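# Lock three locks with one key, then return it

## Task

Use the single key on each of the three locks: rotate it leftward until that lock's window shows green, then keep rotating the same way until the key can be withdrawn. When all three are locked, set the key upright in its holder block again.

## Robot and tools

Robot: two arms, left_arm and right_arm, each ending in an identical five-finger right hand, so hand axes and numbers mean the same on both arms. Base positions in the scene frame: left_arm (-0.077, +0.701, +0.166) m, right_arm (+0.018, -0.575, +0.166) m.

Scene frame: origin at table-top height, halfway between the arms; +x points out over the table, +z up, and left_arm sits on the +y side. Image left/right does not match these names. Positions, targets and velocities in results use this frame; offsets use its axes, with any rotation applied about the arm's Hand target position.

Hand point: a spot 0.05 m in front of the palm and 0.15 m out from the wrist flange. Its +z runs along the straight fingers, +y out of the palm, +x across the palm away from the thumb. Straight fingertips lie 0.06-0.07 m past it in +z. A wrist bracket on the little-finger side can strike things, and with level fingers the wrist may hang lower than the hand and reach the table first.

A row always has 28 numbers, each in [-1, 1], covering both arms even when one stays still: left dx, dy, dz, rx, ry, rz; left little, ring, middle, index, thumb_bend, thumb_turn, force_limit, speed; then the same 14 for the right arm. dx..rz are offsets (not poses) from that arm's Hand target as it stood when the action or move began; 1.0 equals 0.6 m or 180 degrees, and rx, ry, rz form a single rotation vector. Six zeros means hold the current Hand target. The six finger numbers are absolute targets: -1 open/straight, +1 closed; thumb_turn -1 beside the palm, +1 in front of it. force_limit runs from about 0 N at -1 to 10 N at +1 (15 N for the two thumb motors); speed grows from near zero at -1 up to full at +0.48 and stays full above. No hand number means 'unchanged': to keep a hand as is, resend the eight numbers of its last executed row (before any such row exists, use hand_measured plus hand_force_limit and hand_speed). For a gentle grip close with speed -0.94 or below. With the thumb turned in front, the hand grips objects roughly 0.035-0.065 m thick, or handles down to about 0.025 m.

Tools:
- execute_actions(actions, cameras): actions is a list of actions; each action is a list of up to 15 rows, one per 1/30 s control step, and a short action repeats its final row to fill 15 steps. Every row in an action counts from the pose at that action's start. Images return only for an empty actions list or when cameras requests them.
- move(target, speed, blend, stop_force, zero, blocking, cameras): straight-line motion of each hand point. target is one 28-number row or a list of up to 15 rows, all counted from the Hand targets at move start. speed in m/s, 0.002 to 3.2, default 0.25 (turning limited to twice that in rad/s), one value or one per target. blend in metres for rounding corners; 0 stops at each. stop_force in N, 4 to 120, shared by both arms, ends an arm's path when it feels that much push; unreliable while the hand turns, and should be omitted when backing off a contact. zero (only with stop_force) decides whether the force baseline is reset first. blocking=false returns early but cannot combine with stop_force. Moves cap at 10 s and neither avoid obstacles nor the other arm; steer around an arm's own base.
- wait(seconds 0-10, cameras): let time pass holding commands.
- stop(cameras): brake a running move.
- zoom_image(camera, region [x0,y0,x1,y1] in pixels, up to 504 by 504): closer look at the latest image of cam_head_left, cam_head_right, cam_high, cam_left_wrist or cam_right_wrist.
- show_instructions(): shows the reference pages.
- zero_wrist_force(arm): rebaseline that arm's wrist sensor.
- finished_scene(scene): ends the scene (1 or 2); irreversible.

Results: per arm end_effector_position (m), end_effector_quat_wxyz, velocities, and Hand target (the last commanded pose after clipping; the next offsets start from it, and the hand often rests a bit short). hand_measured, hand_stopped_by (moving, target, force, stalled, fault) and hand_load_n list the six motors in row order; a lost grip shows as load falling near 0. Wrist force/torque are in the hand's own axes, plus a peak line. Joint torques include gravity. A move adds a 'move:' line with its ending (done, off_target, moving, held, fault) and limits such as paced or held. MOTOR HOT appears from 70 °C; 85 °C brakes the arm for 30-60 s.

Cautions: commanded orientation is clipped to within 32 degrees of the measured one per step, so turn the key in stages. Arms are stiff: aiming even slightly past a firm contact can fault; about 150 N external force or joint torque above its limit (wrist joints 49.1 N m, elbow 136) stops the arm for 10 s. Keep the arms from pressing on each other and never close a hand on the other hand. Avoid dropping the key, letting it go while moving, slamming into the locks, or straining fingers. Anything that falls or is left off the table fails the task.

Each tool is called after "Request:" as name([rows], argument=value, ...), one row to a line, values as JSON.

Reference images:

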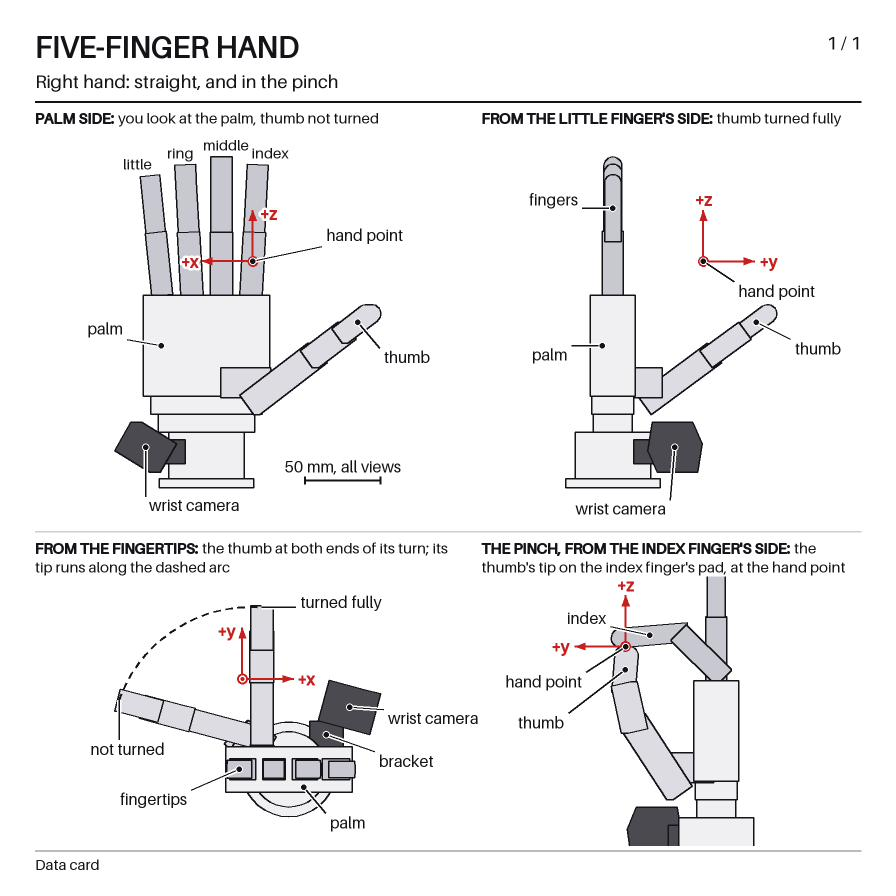

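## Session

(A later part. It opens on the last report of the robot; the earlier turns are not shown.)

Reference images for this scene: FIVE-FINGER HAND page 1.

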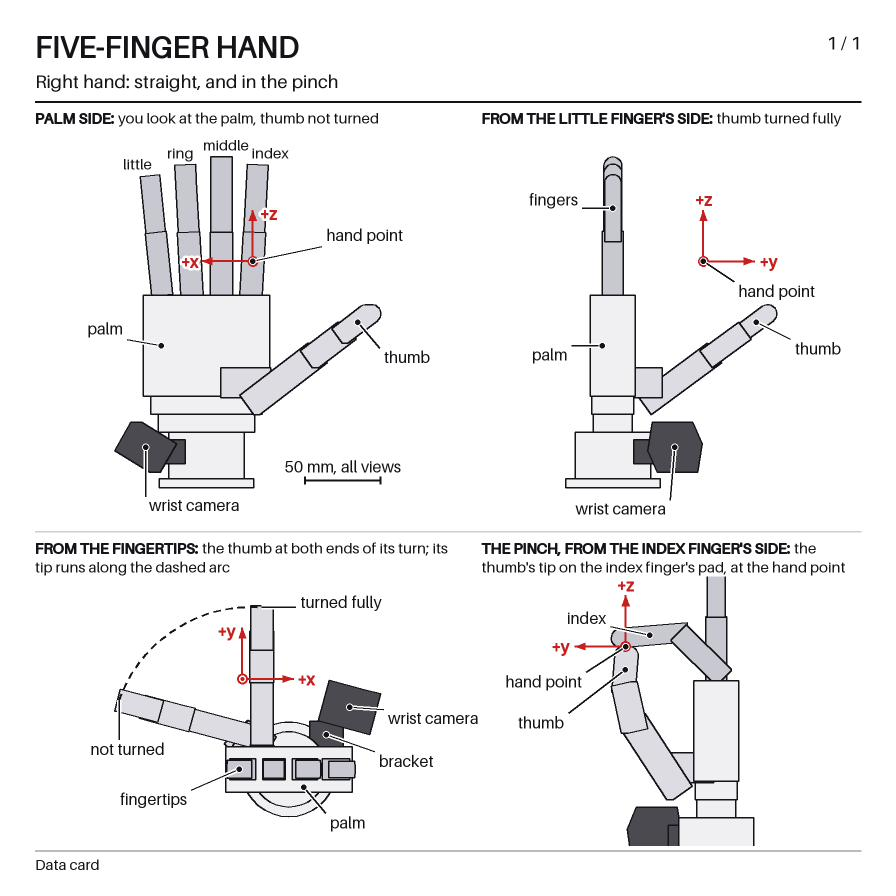

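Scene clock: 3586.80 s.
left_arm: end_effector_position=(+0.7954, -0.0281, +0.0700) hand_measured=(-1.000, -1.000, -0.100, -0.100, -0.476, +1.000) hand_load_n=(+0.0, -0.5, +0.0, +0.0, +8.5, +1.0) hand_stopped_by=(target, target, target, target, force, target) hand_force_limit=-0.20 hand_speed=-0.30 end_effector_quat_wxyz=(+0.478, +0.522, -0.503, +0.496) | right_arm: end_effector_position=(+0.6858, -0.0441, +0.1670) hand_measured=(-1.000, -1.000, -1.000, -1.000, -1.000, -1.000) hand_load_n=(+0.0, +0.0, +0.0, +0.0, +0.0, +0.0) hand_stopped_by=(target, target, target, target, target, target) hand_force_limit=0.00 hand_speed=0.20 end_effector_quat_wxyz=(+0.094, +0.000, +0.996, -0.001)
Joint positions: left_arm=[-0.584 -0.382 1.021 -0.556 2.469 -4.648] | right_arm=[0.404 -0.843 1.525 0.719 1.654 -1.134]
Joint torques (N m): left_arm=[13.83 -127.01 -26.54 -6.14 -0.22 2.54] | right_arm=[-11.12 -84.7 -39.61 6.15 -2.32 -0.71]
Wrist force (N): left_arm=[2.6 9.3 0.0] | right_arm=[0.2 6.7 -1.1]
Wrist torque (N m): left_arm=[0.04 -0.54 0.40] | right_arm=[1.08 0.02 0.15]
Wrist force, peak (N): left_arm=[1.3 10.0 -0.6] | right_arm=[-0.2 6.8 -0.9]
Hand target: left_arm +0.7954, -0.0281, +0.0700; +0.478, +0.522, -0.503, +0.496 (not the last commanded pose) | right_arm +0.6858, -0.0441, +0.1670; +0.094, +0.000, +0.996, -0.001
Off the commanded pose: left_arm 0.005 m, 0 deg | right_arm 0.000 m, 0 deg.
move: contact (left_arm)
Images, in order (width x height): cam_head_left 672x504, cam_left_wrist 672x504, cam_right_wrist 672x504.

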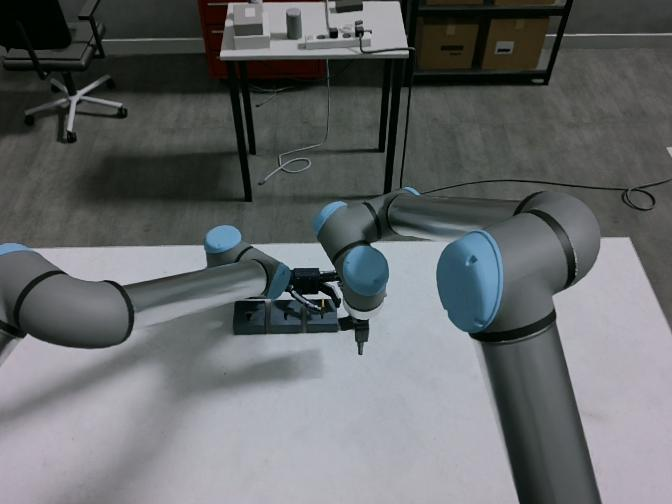

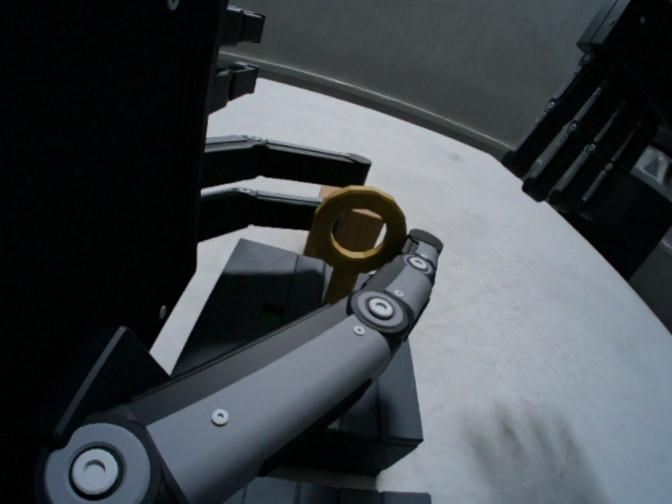

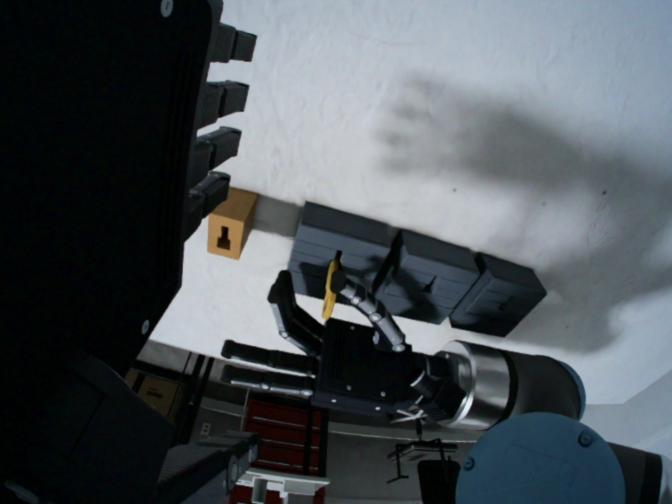

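Request:
move(target=[-0.0017, 0.0217, 0, 0, 0, 0, -1, -1, -0.1, -0.1, -0.476, 1, -0.2, -0.3, 0, 0, 0, 0, 0, 0, -1, -1, -1, -1, -1, -1, 0, 0.2], speed=0.05)

Request:
execute_actions([
  [[0,0,0,0,0,0,-1,-1,-0.1,-0.1,-0.22,1,-0.2,-0.3,0,0,0,0,0,0,-1,-1,-1,-1,-1,-1,0,0.2]],
])

Request:
move(target=[0, -0.0133, 0, 0, 0, 0, -1, -1, -0.1, -0.1, -0.22, 1, -0.2, -0.3, 0, 0, 0, 0, 0, 0, -1, -1, -1, -1, -1, -1, 0, 0.2], speed=0.02, stop_force=5)

Request:
execute_actions([
  [[0,0,0,0,0,0,-1,-1,0.7,0.7,-0.22,1,-0.4,-0.9,0,0,0,0,0,0,-1,-1,-1,-1,-1,-1,0,0.2]],
])

Request:
wait(seconds=3, cameras=["cam_left_wrist", "cam_head_left", "cam_right_wrist"])

Request:
zoom_image(camera="cam_left_wrist", region=[290, 140, 490, 290])

Request:
zoom_image(camera="cam_head_left", region=[290, 285, 350, 345])

Request:
zoom_image(camera="cam_right_wrist", region=[290, 230, 390, 340])

Scene clock: 3609.53 s.
left_arm: end_effector_position=(+0.7944, -0.0151, +0.0700) hand_measured=(-1.000, -1.000, -0.100, -0.100, -0.474, +1.000) hand_load_n=(+0.0, +0.0, +0.0, +0.0, +0.0, +0.0) hand_stopped_by=(target, target, target, target, force, target) hand_force_limit=-0.20 hand_speed=-0.30 end_effector_quat_wxyz=(+0.478, +0.522, -0.503, +0.496) | right_arm: end_effector_position=(+0.6858, -0.0441, +0.1670) hand_measured=(-1.000, -1.000, -1.000, -1.000, -1.000, -1.000) hand_load_n=(+0.0, +0.0, +0.0, +0.0, +0.0, +0.0) hand_stopped_by=(target, target, target, target, target, target) hand_force_limit=0.00 hand_speed=0.20 end_effector_quat_wxyz=(+0.094, +0.000, +0.996, -0.001)
Joint positions: left_arm=[-0.574 -0.392 1.044 -0.568 2.479 -4.647] | right_arm=[0.404 -0.843 1.525 0.719 1.654 -1.134]
Joint torques (N m): left_arm=[5.73 -125.29 -22.47 -4.98 1.97 3.63] | right_arm=[-12 -84.3 -39.35 6.13 -2.11 -0.88]
Wrist force (N): left_arm=[2.0 0.1 1.1] | right_arm=[-0.1 6.5 -1.2]
Wrist torque (N m): left_arm=[-0.09 -0.59 0.11] | right_arm=[1.06 0.07 0.12]
Wrist force, peak (N): left_arm=[1.3 9.9 -0.6] | right_arm=[0.1 7.0 -1.0]
Hand target: left_arm +0.7944, -0.0151, +0.0700; +0.478, +0.522, -0.503, +0.496 | right_arm +0.6858, -0.0441, +0.1670; +0.094, +0.000, +0.996, -0.001
Off the commanded pose: left_arm 0.000 m, 0 deg | right_arm 0.000 m, 0 deg.
move: done

Scene clock: 3610.23 s.
left_arm: end_effector_position=(+0.7944, -0.0150, +0.0699) hand_measured=(-1.000, -1.000, -0.100, -0.100, -0.420, +1.000) hand_load_n=(+0.0, +0.0, +0.0, +0.0, +10.0, +0.0) hand_stopped_by=(target, target, target, target, force, target) hand_force_limit=-0.20 hand_speed=-0.30 end_effector_quat_wxyz=(+0.478, +0.522, -0.503, +0.496) | right_arm: end_effector_position=(+0.6858, -0.0441, +0.1670) hand_measured=(-1.000, -1.000, -1.000, -1.000, -1.000, -1.000) hand_load_n=(+0.0, +0.0, +0.0, +0.0, -0.5, +0.0) hand_stopped_by=(target, target, target, target, target, target) hand_force_limit=0.00 hand_speed=0.20 end_effector_quat_wxyz=(+0.094, +0.000, +0.996, -0.001)
Joint positions: left_arm=[-0.574 -0.392 1.044 -0.568 2.479 -4.647] | right_arm=[0.404 -0.843 1.525 0.719 1.654 -1.134]
Joint torques (N m): left_arm=[9.57 -125.64 -35.27 -5.28 -3.98 3.48] | right_arm=[-12.46 -82.89 -39.57 5.95 -2.48 -0.79]
Wrist force (N): left_arm=[3.0 9.4 -1.4] | right_arm=[0.1 6.7 -0.9]
Wrist torque (N m): left_arm=[0.00 -0.54 0.22] | right_arm=[1.07 0.04 0.13]
Wrist force, peak (N): left_arm=[4.0 10.2 -1.9] | right_arm=[-0.1 6.9 -1.1]
Hand target: left_arm +0.7944, -0.0151, +0.0700; +0.478, +0.522, -0.503, +0.496 | right_arm +0.6858, -0.0441, +0.1670; +0.094, +0.000, +0.996, -0.001
Off the commanded pose: left_arm 0.000 m, 0 deg | right_arm 0.000 m, 0 deg.

Scene clock: 3611.53 s.
left_arm: end_effector_position=(+0.7944, -0.0230, +0.0700) hand_measured=(-1.000, -1.000, -0.100, -0.100, -0.422, +1.000) hand_load_n=(+0.0, +0.0, +0.0, +0.0, +15.5, -1.5) hand_stopped_by=(target, target, target, target, force, target) hand_force_limit=-0.20 hand_speed=-0.30 end_effector_quat_wxyz=(+0.478, +0.522, -0.503, +0.496) | right_arm: end_effector_position=(+0.6858, -0.0441, +0.1670) hand_measured=(-1.000, -1.000, -1.000, -1.000, -1.000, -1.000) hand_load_n=(-0.5, +0.0, +0.0, +0.0, +0.0, +0.5) hand_stopped_by=(target, target, target, target, target, target) hand_force_limit=0.00 hand_speed=0.20 end_effector_quat_wxyz=(+0.094, +0.000, +0.996, -0.001)
Joint positions: left_arm=[-0.581 -0.387 1.032 -0.562 2.472 -4.648] | right_arm=[0.404 -0.843 1.525 0.719 1.654 -1.134]
Joint torques (N m): left_arm=[0.46 -105.89 -50.63 1.54 -6.35 -1.93] | right_arm=[-10.96 -83.89 -39.33 6.01 -2.39 -1.17]
Wrist force (N): left_arm=[5.3 16.1 -0.3] | right_arm=[-0.2 6.9 -0.9]
Wrist torque (N m): left_arm=[0.13 -0.61 0.46] | right_arm=[1.10 0.08 0.13]
Wrist force, peak (N): left_arm=[5.5 16.1 0.1] | right_arm=[0.1 7.1 -0.8]
Hand target: left_arm +0.7944, -0.0230, +0.0700; +0.478, +0.522, -0.503, +0.496 | right_arm +0.6858, -0.0441, +0.1670; +0.094, +0.000, +0.996, -0.001
Off the commanded pose: left_arm 0.000 m, 0 deg | right_arm 0.000 m, 0 deg.
move: done

Scene clock: 3613.37 s.
left_arm: end_effector_position=(+0.7944, -0.0231, +0.0700) hand_measured=(-1.000, -1.000, +0.336, +0.300, -0.422, +1.000) hand_load_n=(+0.0, +0.0, +4.0, +2.5, +15.5, -1.0) hand_stopped_by=(target, target, force, force, force, target) hand_force_limit=-0.40 hand_speed=-0.90 end_effector_quat_wxyz=(+0.478, +0.522, -0.503, +0.496) | right_arm: end_effector_position=(+0.6858, -0.0441, +0.1670) hand_measured=(-1.000, -1.000, -1.000, -1.000, -1.000, -1.000) hand_load_n=(+0.0, +0.0, +0.0, +0.0, +0.0, +0.0) hand_stopped_by=(target, target, target, target, target, target) hand_force_limit=0.00 hand_speed=0.20 end_effector_quat_wxyz=(+0.094, +0.000, +0.996, -0.001)
Joint positions: left_arm=[-0.581 -0.387 1.032 -0.562 2.472 -4.648] | right_arm=[0.404 -0.843 1.525 0.719 1.654 -1.134]
Joint torques (N m): left_arm=[3.03 -106.93 -50.91 1.14 -5.66 -2.14] | right_arm=[-12.44 -83.48 -39.17 6.38 -2.44 -0.8]
Wrist force (N): left_arm=[4.2 15.7 2.1] | right_arm=[0.3 6.4 -0.8]
Wrist torque (N m): left_arm=[0.11 -0.60 0.45] | right_arm=[1.03 0.00 0.14]
Wrist force, peak (N): left_arm=[6.8 15.8 0.3] | right_arm=[0.0 6.9 -1.0]
Hand target: left_arm +0.7944, -0.0230, +0.0700; +0.478, +0.522, -0.503, +0.496 | right_arm +0.6858, -0.0441, +0.1670; +0.094, +0.000, +0.996, -0.001
Off the commanded pose: left_arm 0.000 m, 0 deg | right_arm 0.000 m, 0 deg.

Scene clock: 3616.37 s.
left_arm: end_effector_position=(+0.7944, -0.0230, +0.0700) hand_measured=(-1.000, -1.000, +0.336, +0.300, -0.422, +1.000) hand_load_n=(+0.0, +0.0, +4.0, +2.5, +15.5, -1.5) hand_stopped_by=(target, target, force, force, force, target) hand_force_limit=-0.40 hand_speed=-0.90 end_effector_quat_wxyz=(+0.478, +0.522, -0.503, +0.496) | right_arm: end_effector_position=(+0.6858, -0.0441, +0.1670) hand_measured=(-1.000, -1.000, -1.000, -1.000, -1.000, -1.000) hand_load_n=(+0.0, +0.0, +0.0, +0.0, +0.0, +0.0) hand_stopped_by=(target, target, target, target, target, target) hand_force_limit=0.00 hand_speed=0.20 end_effector_quat_wxyz=(+0.094, +0.000, +0.996, -0.001)
Joint positions: left_arm=[-0.581 -0.387 1.032 -0.562 2.472 -4.648] | right_arm=[0.404 -0.843 1.525 0.719 1.654 -1.134]
Joint torques (N m): left_arm=[14.29 -109.14 -47.08 0.5 -4.76 -1.77] | right_arm=[-10.45 -83.65 -39.49 5.99 -2.32 -0.85]
Wrist force (N): left_arm=[5.4 15.1 2.3] | right_arm=[-0.2 6.6 -1.0]
Wrist torque (N m): left_arm=[0.07 -0.63 0.45] | right_arm=[1.06 0.07 0.12]
Wrist force, peak (N): left_arm=[5.0 15.6 2.3] | right_arm=[-0.1 6.9 -1.1]
Hand target: left_arm +0.7944, -0.0230, +0.0700; +0.478, +0.522, -0.503, +0.496 | right_arm +0.6858, -0.0441, +0.1670; +0.094, +0.000, +0.996, -0.001
Off the commanded pose: left_arm 0.000 m, 0 deg | right_arm 0.000 m, 0 deg.
wait: 3.00 s; at rest by 0.17 s
Images, in order (width x height): cam_head_left 672x504, cam_left_wrist 672x504, cam_right_wrist 672x504.

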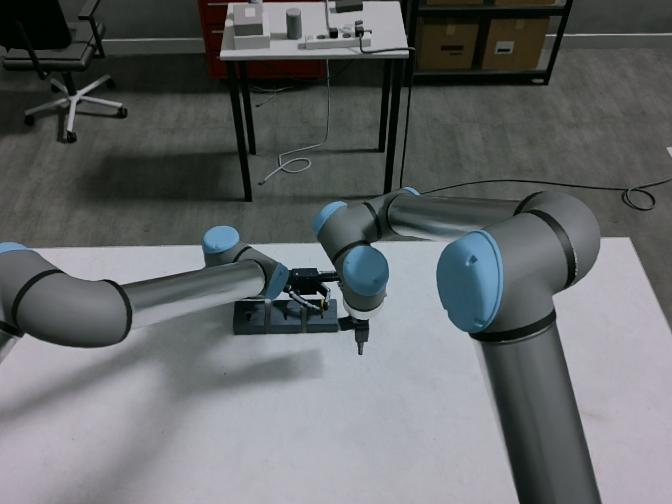

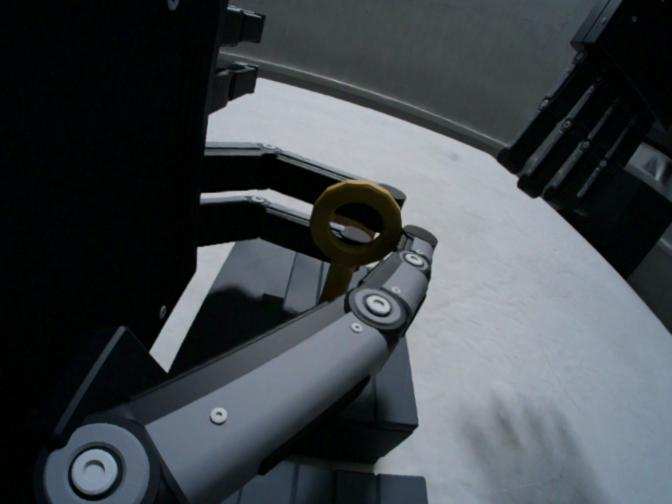

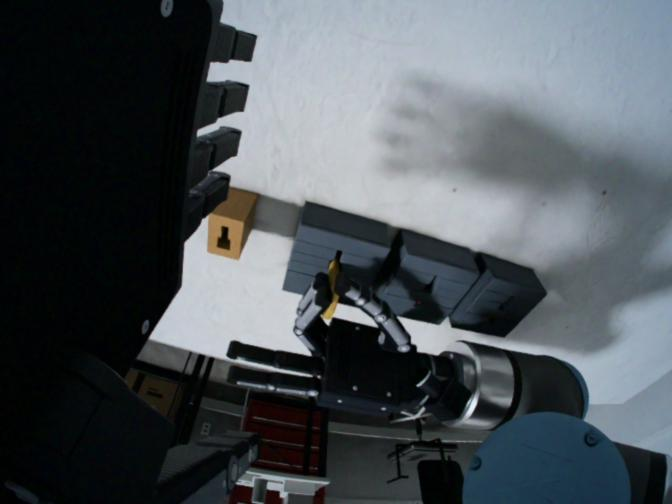

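Scaled by 2.520 from the camera's 672x504 image, which has a finer 960x720 frame.

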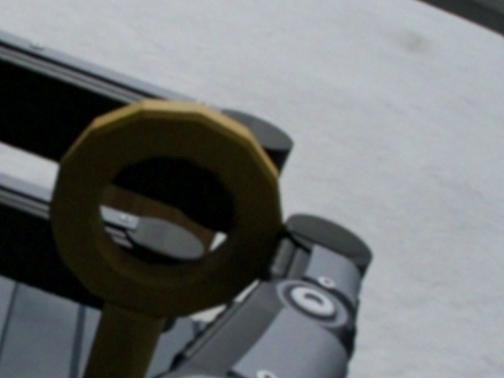

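Scaled by 8.400 from the camera's 672x504 image, which has a finer 960x720 frame.

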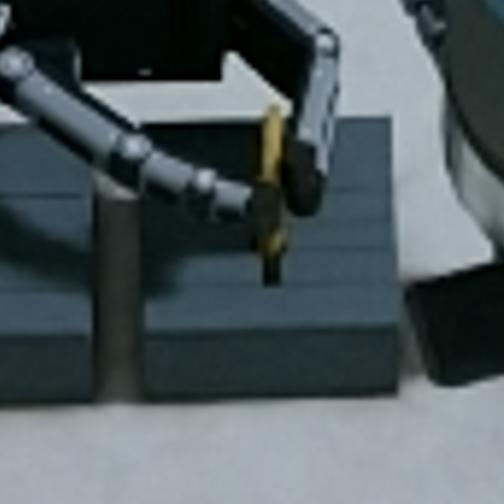

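Scaled by 4.582 from the camera's 672x504 image, which has a finer 960x720 frame.

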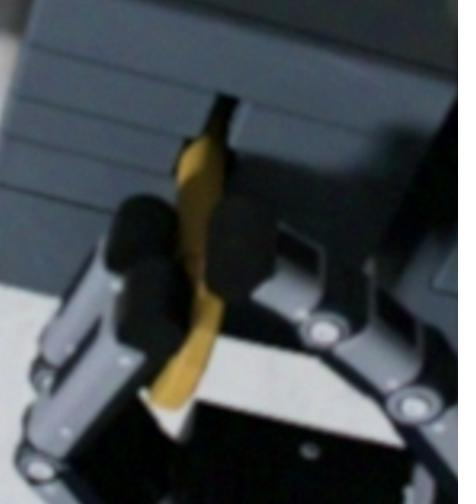

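Request:
move([
  [-0.0033, 0, 0, 0, 0, 0, -1, -1, 0.7, 0.7, -0.22, 1, -0.4, -0.9, 0, 0, 0, 0, 0, 0, -1, -1, -1, -1, -1, -1, 0, 0.2],
  [0.0015, 0.0058, 0, 0, 0, 0.1111, -1, -1, 0.7, 0.7, -0.22, 1, -0.4, -0.9, 0, 0, 0, 0, 0, 0, -1, -1, -1, -1, -1, -1, 0, 0.2],
], speed=0.04, stop_force=25, cameras=["cam_left_wrist", "cam_head_left", "cam_right_wrist"])

Request:
zoom_image(camera="cam_left_wrist", region=[290, 140, 490, 290])

Request:
zoom_image(camera="cam_head_left", region=[290, 285, 350, 345])

Request:
zoom_image(camera="cam_right_wrist", region=[290, 230, 390, 340])

Scene clock: 3643.83 s.
left_arm: end_effector_position=(+0.7953, -0.0196, +0.0700) hand_measured=(-1.000, -1.000, +0.336, +0.300, -0.418, +1.000) hand_load_n=(+0.0, +0.0, +0.5, +1.0, +1.5, +0.5) hand_stopped_by=(target, target, force, force, force, target) hand_force_limit=-0.40 hand_speed=-0.90 end_effector_quat_wxyz=(+0.385, +0.602, -0.404, +0.571) | right_arm: end_effector_position=(+0.6858, -0.0441, +0.1670) hand_measured=(-1.000, -1.000, -1.000, -1.000, -1.000, -1.000) hand_load_n=(+0.0, +0.0, +0.0, +0.0, +0.0, +0.0) hand_stopped_by=(target, target, target, target, target, target) hand_force_limit=0.00 hand_speed=0.20 end_effector_quat_wxyz=(+0.094, +0.000, +0.996, -0.001)
Joint positions: left_arm=[-0.636 -0.506 1.305 -0.74 2.069 -4.685] | right_arm=[0.404 -0.843 1.525 0.719 1.654 -1.134]
Joint torques (N m): left_arm=[-9.42 -117.15 -19.58 -5.81 -2.74 -2.46] | right_arm=[-11.3 -83.88 -39.39 6.18 -2.1 -0.95]
Wrist force (N): left_arm=[1.2 4.1 0.7] | right_arm=[0.0 6.5 -0.7]
Wrist torque (N m): left_arm=[0.05 -0.44 0.24] | right_arm=[1.03 0.04 0.12]
Wrist force, peak (N): left_arm=[5.8 15.3 2.4] | right_arm=[0.1 7.1 -1.0]
Hand target: left_arm +0.7953, -0.0196, +0.0700; +0.385, +0.602, -0.404, +0.571 | right_arm +0.6858, -0.0441, +0.1670; +0.094, +0.000, +0.996, -0.001
Off the commanded pose: left_arm 0.000 m, 0 deg | right_arm 0.000 m, 0 deg.
move: done
Images, in order (width x height): cam_head_left 672x504, cam_left_wrist 672x504, cam_right_wrist 672x504.

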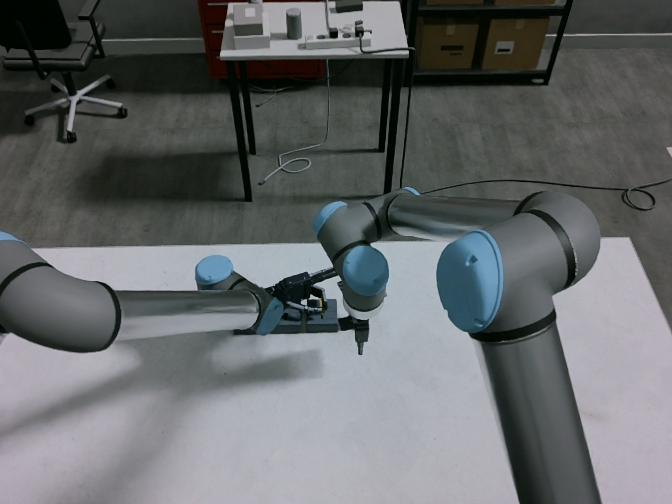

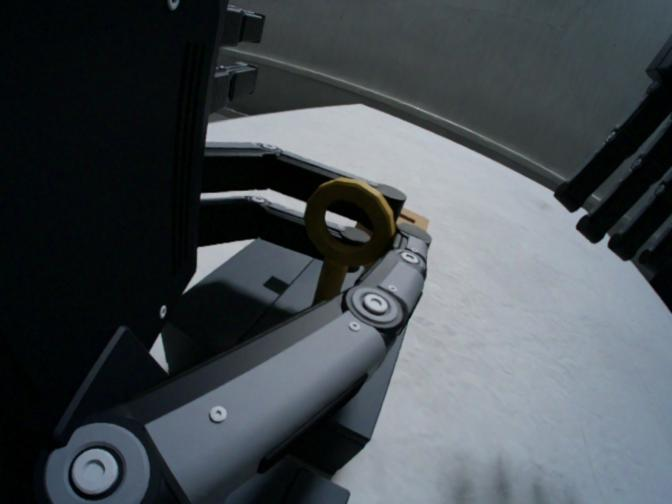

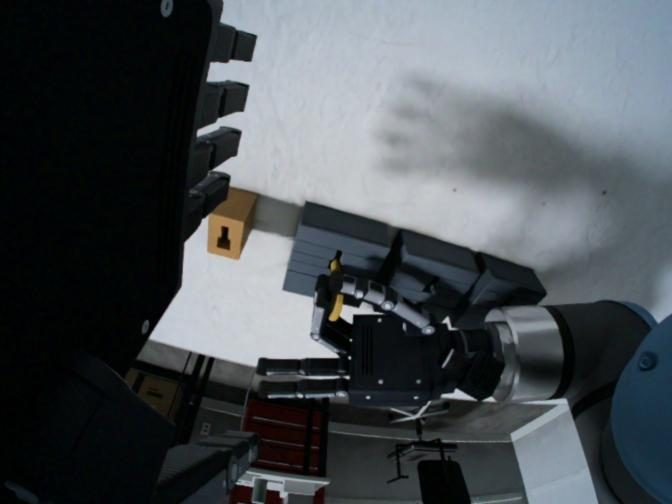

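Scaled by 2.520 from the camera's 672x504 image, which has a finer 960x720 frame.

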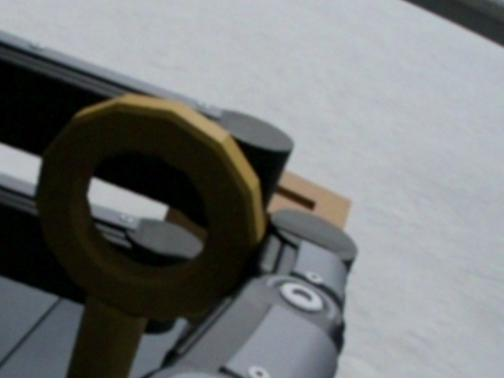

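Scaled by 8.400 from the camera's 672x504 image, which has a finer 960x720 frame.

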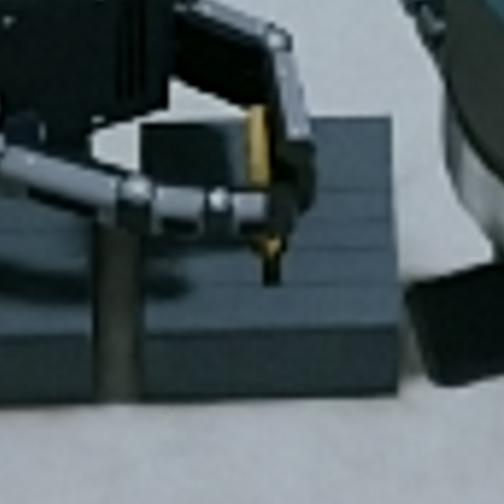

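Scaled by 4.582 from the camera's 672x504 image, which has a finer 960x720 frame.

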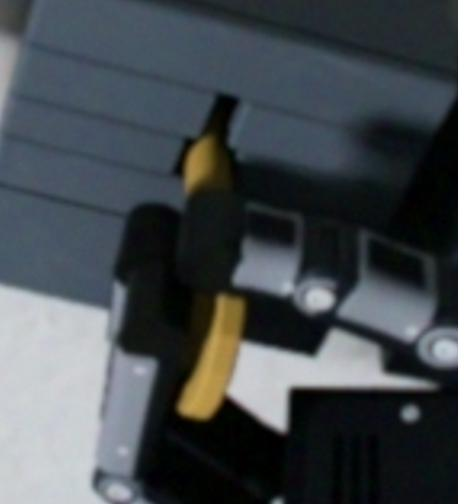

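Request:
move([
  [0.0026, 0.0071, 0, 0, 0, 0.1111, -1, -1, 0.7, 0.7, -0.22, 1, -0.4, -0.9, 0, 0, 0, 0, 0, 0, -1, -1, -1, -1, -1, -1, 0, 0.2],
  [0.0026, 0.01465, 0, 0, 0, 0.2222, -1, -1, 0.7, 0.7, -0.22, 1, -0.4, -0.9, 0, 0, 0, 0, 0, 0, -1, -1, -1, -1, -1, -1, 0, 0.2],
  [0, 0.02177, 0, 0, 0, 0.3333, -1, -1, 0.7, 0.7, -0.22, 1, -0.4, -0.9, 0, 0, 0, 0, 0, 0, -1, -1, -1, -1, -1, -1, 0, 0.2],
], speed=0.06, stop_force=22, cameras=["cam_left_wrist", "cam_head_left", "cam_right_wrist"])

Request:
zoom_image(camera="cam_left_wrist", region=[290, 140, 490, 290])

Request:
zoom_image(camera="cam_head_left", region=[290, 285, 350, 345])

Request:
zoom_image(camera="cam_right_wrist", region=[290, 230, 390, 340])

Scene clock: 3663.33 s.
left_arm: end_effector_position=(+0.7957, -0.0185, +0.0700) hand_measured=(-1.000, -1.000, +0.334, +0.300, -0.416, +1.000) hand_load_n=(+0.0, +0.0, +12.5, +3.5, +0.0, +0.0) hand_stopped_by=(target, target, force, force, force, target) hand_force_limit=-0.40 hand_speed=-0.90 end_effector_quat_wxyz=(+0.358, +0.620, -0.376, +0.588) | right_arm: end_effector_position=(+0.6858, -0.0441, +0.1670) hand_measured=(-1.000, -1.000, -1.000, -1.000, -1.000, -1.000) hand_load_n=(+0.0, +0.0, +0.0, +0.0, +0.0, +0.0) hand_stopped_by=(target, target, target, target, target, target) hand_force_limit=0.00 hand_speed=0.20 end_effector_quat_wxyz=(+0.094, +0.000, +0.996, -0.001)
Joint positions: left_arm=[-0.656 -0.529 1.359 -0.774 1.956 -4.692] | right_arm=[0.404 -0.843 1.525 0.719 1.654 -1.134]
Joint torques (N m): left_arm=[30.46 -98.51 -35.1 3.77 0.75 3.1] | right_arm=[-11.64 -85.1 -39.65 6.45 -2.23 -0.81]
Wrist force (N): left_arm=[-4.3 11.0 24.5] | right_arm=[-0.1 6.7 -1.2]
Wrist torque (N m): left_arm=[-0.18 -0.73 0.31] | right_arm=[1.10 0.08 0.13]
Wrist force, peak (N): left_arm=[-2.3 10.3 27.6] | right_arm=[0.1 7.1 -1.0]
Hand target: left_arm +0.7957, -0.0185, +0.0700; +0.358, +0.620, -0.376, +0.588 (not the last commanded pose) | right_arm +0.6858, -0.0441, +0.1670; +0.094, +0.000, +0.996, -0.001
Off the commanded pose: left_arm 0.012 m, 55 deg | right_arm 0.000 m, 0 deg.
move: contact (left_arm); path passed 0 of 3 targets
Images, in order (width x height): cam_head_left 672x504, cam_left_wrist 672x504, cam_right_wrist 672x504.

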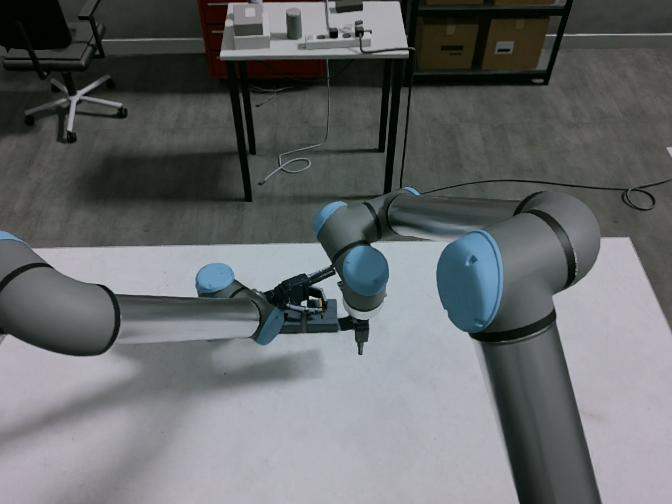

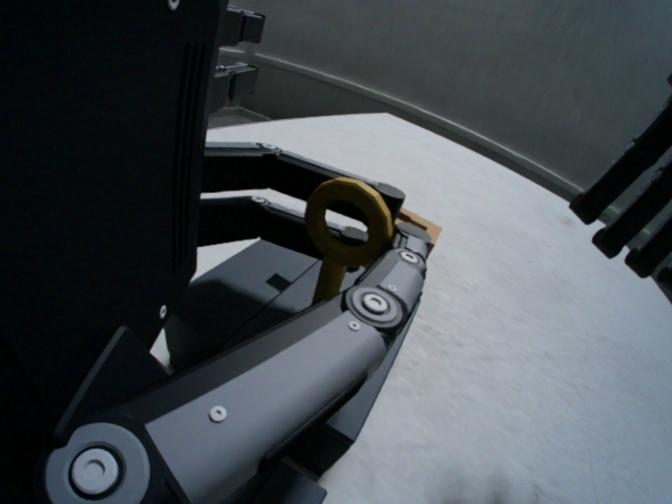

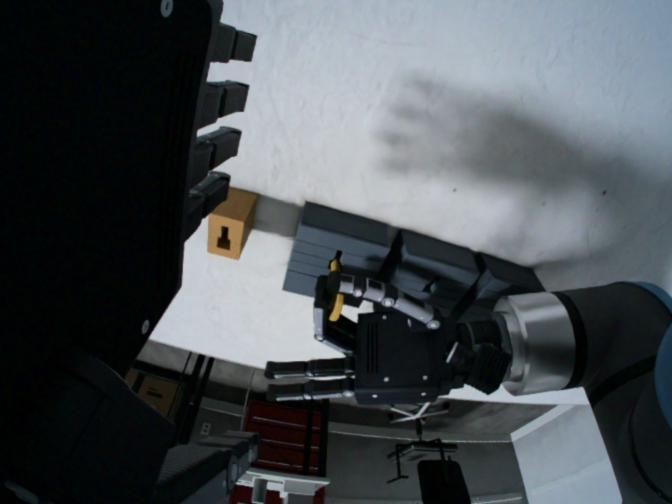

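Scaled by 2.520 from the camera's 672x504 image, which has a finer 960x720 frame.

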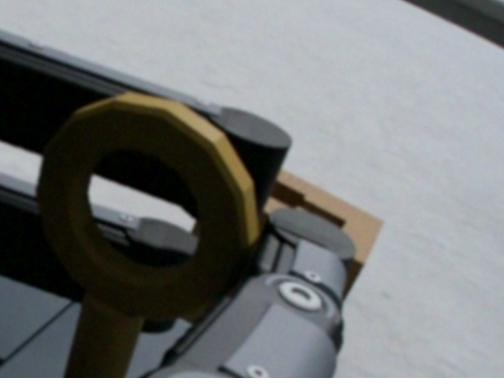

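Scaled by 8.400 from the camera's 672x504 image, which has a finer 960x720 frame.

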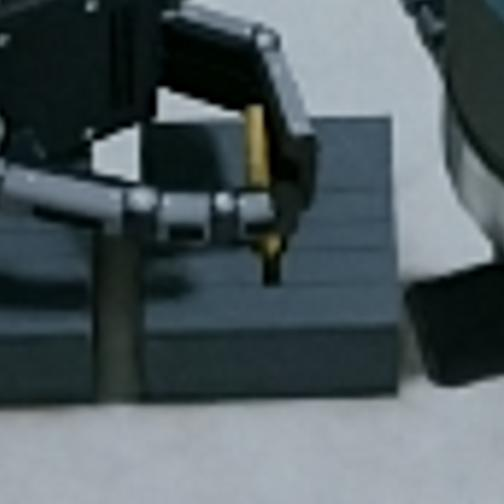

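Scaled by 4.582 from the camera's 672x504 image, which has a finer 960x720 frame.

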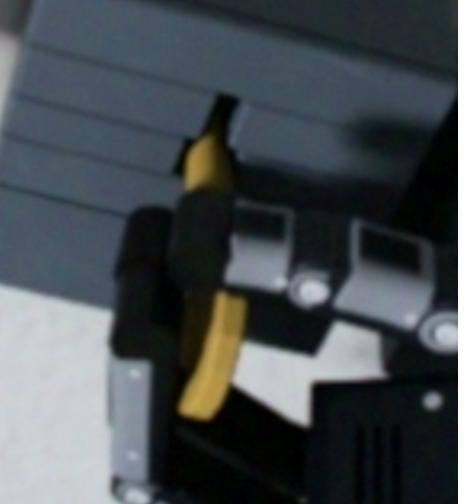

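Request:
zoom_image(camera="cam_left_wrist", region=[240, 240, 340, 315])

Scaled by 5.040 from the camera's 672x504 image, which has a finer 960x720 frame.

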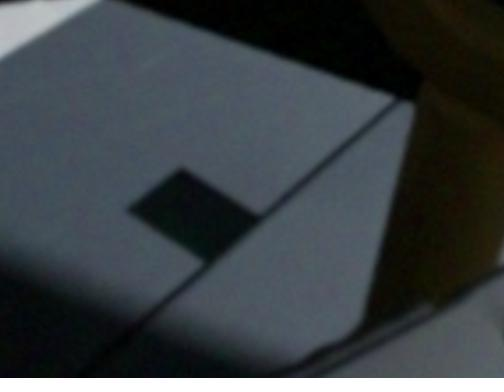

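Request:
execute_actions([
  [[0,0,0,0,0,0,-1,-1,-0.1,-0.1,-0.416,1,-0.2,-0.5,0,0,0,0,0,0,-1,-1,-1,-1,-1,-1,0,0.2]],
])

Request:
move(target=[-0.0118, 0.0202, 0, 0, 0, 0, -1, -1, -0.1, -0.1, -0.416, 1, -0.2, -0.5, 0, 0, 0, 0, 0, 0, -1, -1, -1, -1, -1, -1, 0, 0.2], speed=0.05, stop_force=10)

Request:
execute_actions([
  [[0,0,0,0,0,0,-1,-1,-0.1,-0.1,-0.2,1,-0.5,-0.3,0,0,0,0,0,0,-1,-1,-1,-1,-1,-1,0,0.2]],
], cameras=["cam_left_wrist", "cam_head_left"])

Request:
zoom_image(camera="cam_left_wrist", region=[290, 140, 490, 290])

Request:
zoom_image(camera="cam_head_left", region=[290, 285, 350, 345])

Scene clock: 3694.30 s.
left_arm: end_effector_position=(+0.7957, -0.0184, +0.0700) hand_measured=(-1.000, -1.000, -0.100, -0.100, -0.416, +1.000) hand_load_n=(+0.0, +0.0, +0.0, +0.0, +0.0, +0.0) hand_stopped_by=(target, target, target, target, target, target) hand_force_limit=-0.20 hand_speed=-0.50 end_effector_quat_wxyz=(+0.358, +0.620, -0.376, +0.588) | right_arm: end_effector_position=(+0.6858, -0.0441, +0.1670) hand_measured=(-1.000, -1.000, -1.000, -1.000, -1.000, -1.000) hand_load_n=(+0.0, +0.0, +0.0, +0.0, +0.0, +0.0) hand_stopped_by=(target, target, target, target, target, target) hand_force_limit=0.00 hand_speed=0.20 end_effector_quat_wxyz=(+0.094, +0.000, +0.996, -0.001)
Joint positions: left_arm=[-0.656 -0.529 1.359 -0.774 1.956 -4.692] | right_arm=[0.404 -0.843 1.525 0.719 1.654 -1.134]
Joint torques (N m): left_arm=[-11.41 -98.29 -34.4 -3.42 -1.23 3.26] | right_arm=[-11.87 -85.23 -39.57 6.23 -2.49 -0.89]
Wrist force (N): left_arm=[1.2 1.1 -0.1] | right_arm=[0.0 6.5 -0.8]
Wrist torque (N m): left_arm=[0.03 -0.47 0.25] | right_arm=[1.04 0.06 0.12]
Wrist force, peak (N): left_arm=[-2.6 11.2 25.3] | right_arm=[-0.2 7.1 -1.1]
Hand target: left_arm +0.7957, -0.0185, +0.0700; +0.358, +0.620, -0.376, +0.588 | right_arm +0.6858, -0.0441, +0.1670; +0.094, +0.000, +0.996, -0.001
Off the commanded pose: left_arm 0.000 m, 0 deg | right_arm 0.000 m, 0 deg.

Scene clock: 3695.67 s.
left_arm: end_effector_position=(+0.7886, -0.0064, +0.0700) hand_measured=(-1.000, -1.000, -0.100, -0.100, -0.416, +1.000) hand_load_n=(+0.0, -0.5, +0.0, +0.0, +0.0, +0.0) hand_stopped_by=(target, target, target, target, target, target) hand_force_limit=-0.20 hand_speed=-0.50 end_effector_quat_wxyz=(+0.358, +0.620, -0.376, +0.588) | right_arm: end_effector_position=(+0.6858, -0.0441, +0.1670) hand_measured=(-1.000, -1.000, -1.000, -1.000, -1.000, -1.000) hand_load_n=(+0.0, +0.0, +0.0, +0.0, -0.5, +0.0) hand_stopped_by=(target, target, target, target, target, target) hand_force_limit=0.00 hand_speed=0.20 end_effector_quat_wxyz=(+0.094, +0.000, +0.996, -0.001)
Joint positions: left_arm=[-0.651 -0.543 1.392 -0.793 1.961 -4.692] | right_arm=[0.404 -0.843 1.525 0.719 1.654 -1.134]
Joint torques (N m): left_arm=[7.65 -115.14 -17.84 -5.97 2.37 3.91] | right_arm=[-11.06 -84.48 -39.69 6.02 -2.24 -1.04]
Wrist force (N): left_arm=[1.4 0.8 0.1] | right_arm=[0.0 6.6 -0.8]
Wrist torque (N m): left_arm=[0.03 -0.49 0.17] | right_arm=[1.06 0.04 0.13]
Wrist force, peak (N): left_arm=[1.4 0.9 0.8] | right_arm=[-0.1 6.9 -1.0]
Hand target: left_arm +0.7886, -0.0064, +0.0700; +0.358, +0.620, -0.376, +0.588 | right_arm +0.6858, -0.0441, +0.1670; +0.094, +0.000, +0.996, -0.001
Off the commanded pose: left_arm 0.000 m, 0 deg | right_arm 0.000 m, 0 deg.
move: done

Scene clock: 3696.37 s.
left_arm: end_effector_position=(+0.7886, -0.0064, +0.0700) hand_measured=(-1.000, -1.000, -0.100, -0.100, -0.256, +1.000) hand_load_n=(+0.0, +0.0, +0.0, +0.0, +0.0, +0.0) hand_stopped_by=(target, target, target, target, force, target) hand_force_limit=-0.50 hand_speed=-0.30 end_effector_quat_wxyz=(+0.358, +0.620, -0.376, +0.588) | right_arm: end_effector_position=(+0.6858, -0.0441, +0.1670) hand_measured=(-1.000, -1.000, -1.000, -1.000, -1.000, -1.000) hand_load_n=(+0.0, +0.0, +0.0, +0.0, +0.0, +0.0) hand_stopped_by=(target, target, target, target, target, target) hand_force_limit=0.00 hand_speed=0.20 end_effector_quat_wxyz=(+0.094, +0.000, +0.996, -0.001)
Joint positions: left_arm=[-0.651 -0.543 1.392 -0.793 1.961 -4.692] | right_arm=[0.404 -0.843 1.525 0.719 1.654 -1.134]
Joint torques (N m): left_arm=[6.06 -112.95 -22.66 -5.66 -0.47 3.47] | right_arm=[-10.6 -84.02 -39.43 6.31 -1.99 -0.97]
Wrist force (N): left_arm=[1.3 0.7 0.3] | right_arm=[0.0 6.4 -0.9]
Wrist torque (N m): left_arm=[0.00 -0.47 0.15] | right_arm=[1.02 0.05 0.12]
Wrist force, peak (N): left_arm=[1.8 1.6 -0.4] | right_arm=[0.2 6.9 -1.1]
Hand target: left_arm +0.7886, -0.0064, +0.0700; +0.358, +0.620, -0.376, +0.588 | right_arm +0.6858, -0.0441, +0.1670; +0.094, +0.000, +0.996, -0.001
Off the commanded pose: left_arm 0.000 m, 0 deg | right_arm 0.000 m, 0 deg.
Images, in order (width x height): cam_head_left 672x504, cam_left_wrist 672x504.

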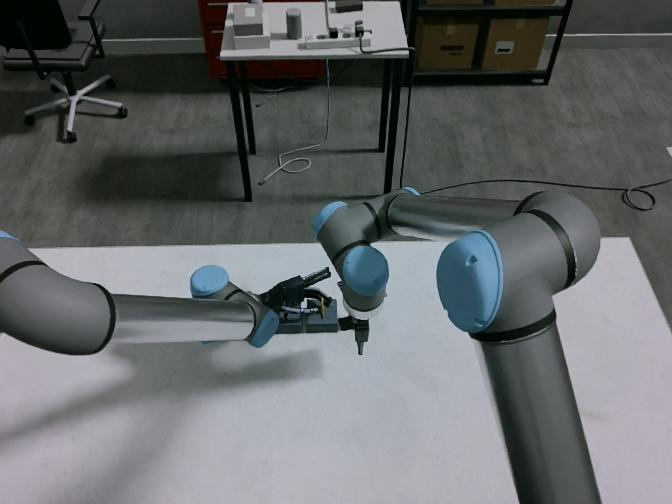

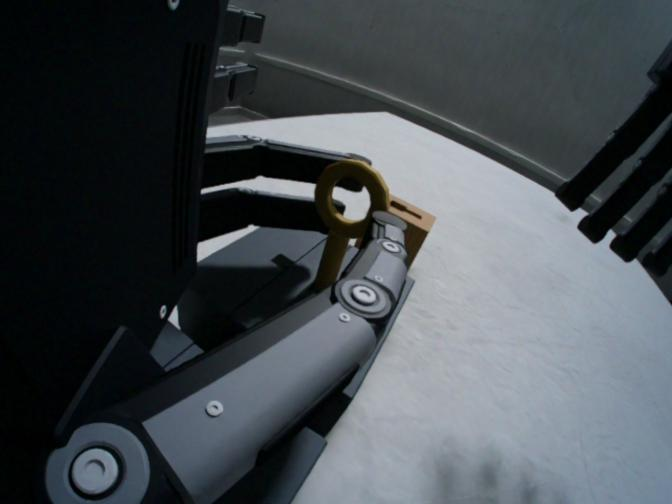

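Scaled by 2.520 from the camera's 672x504 image, which has a finer 960x720 frame.

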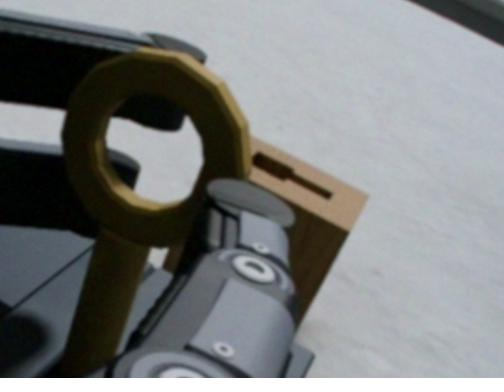

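Scaled by 8.400 from the camera's 672x504 image, which has a finer 960x720 frame.

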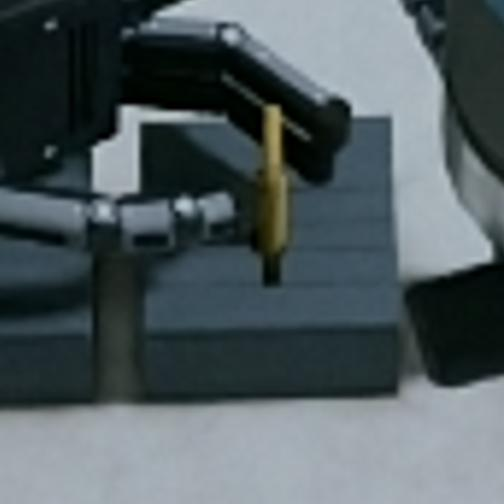

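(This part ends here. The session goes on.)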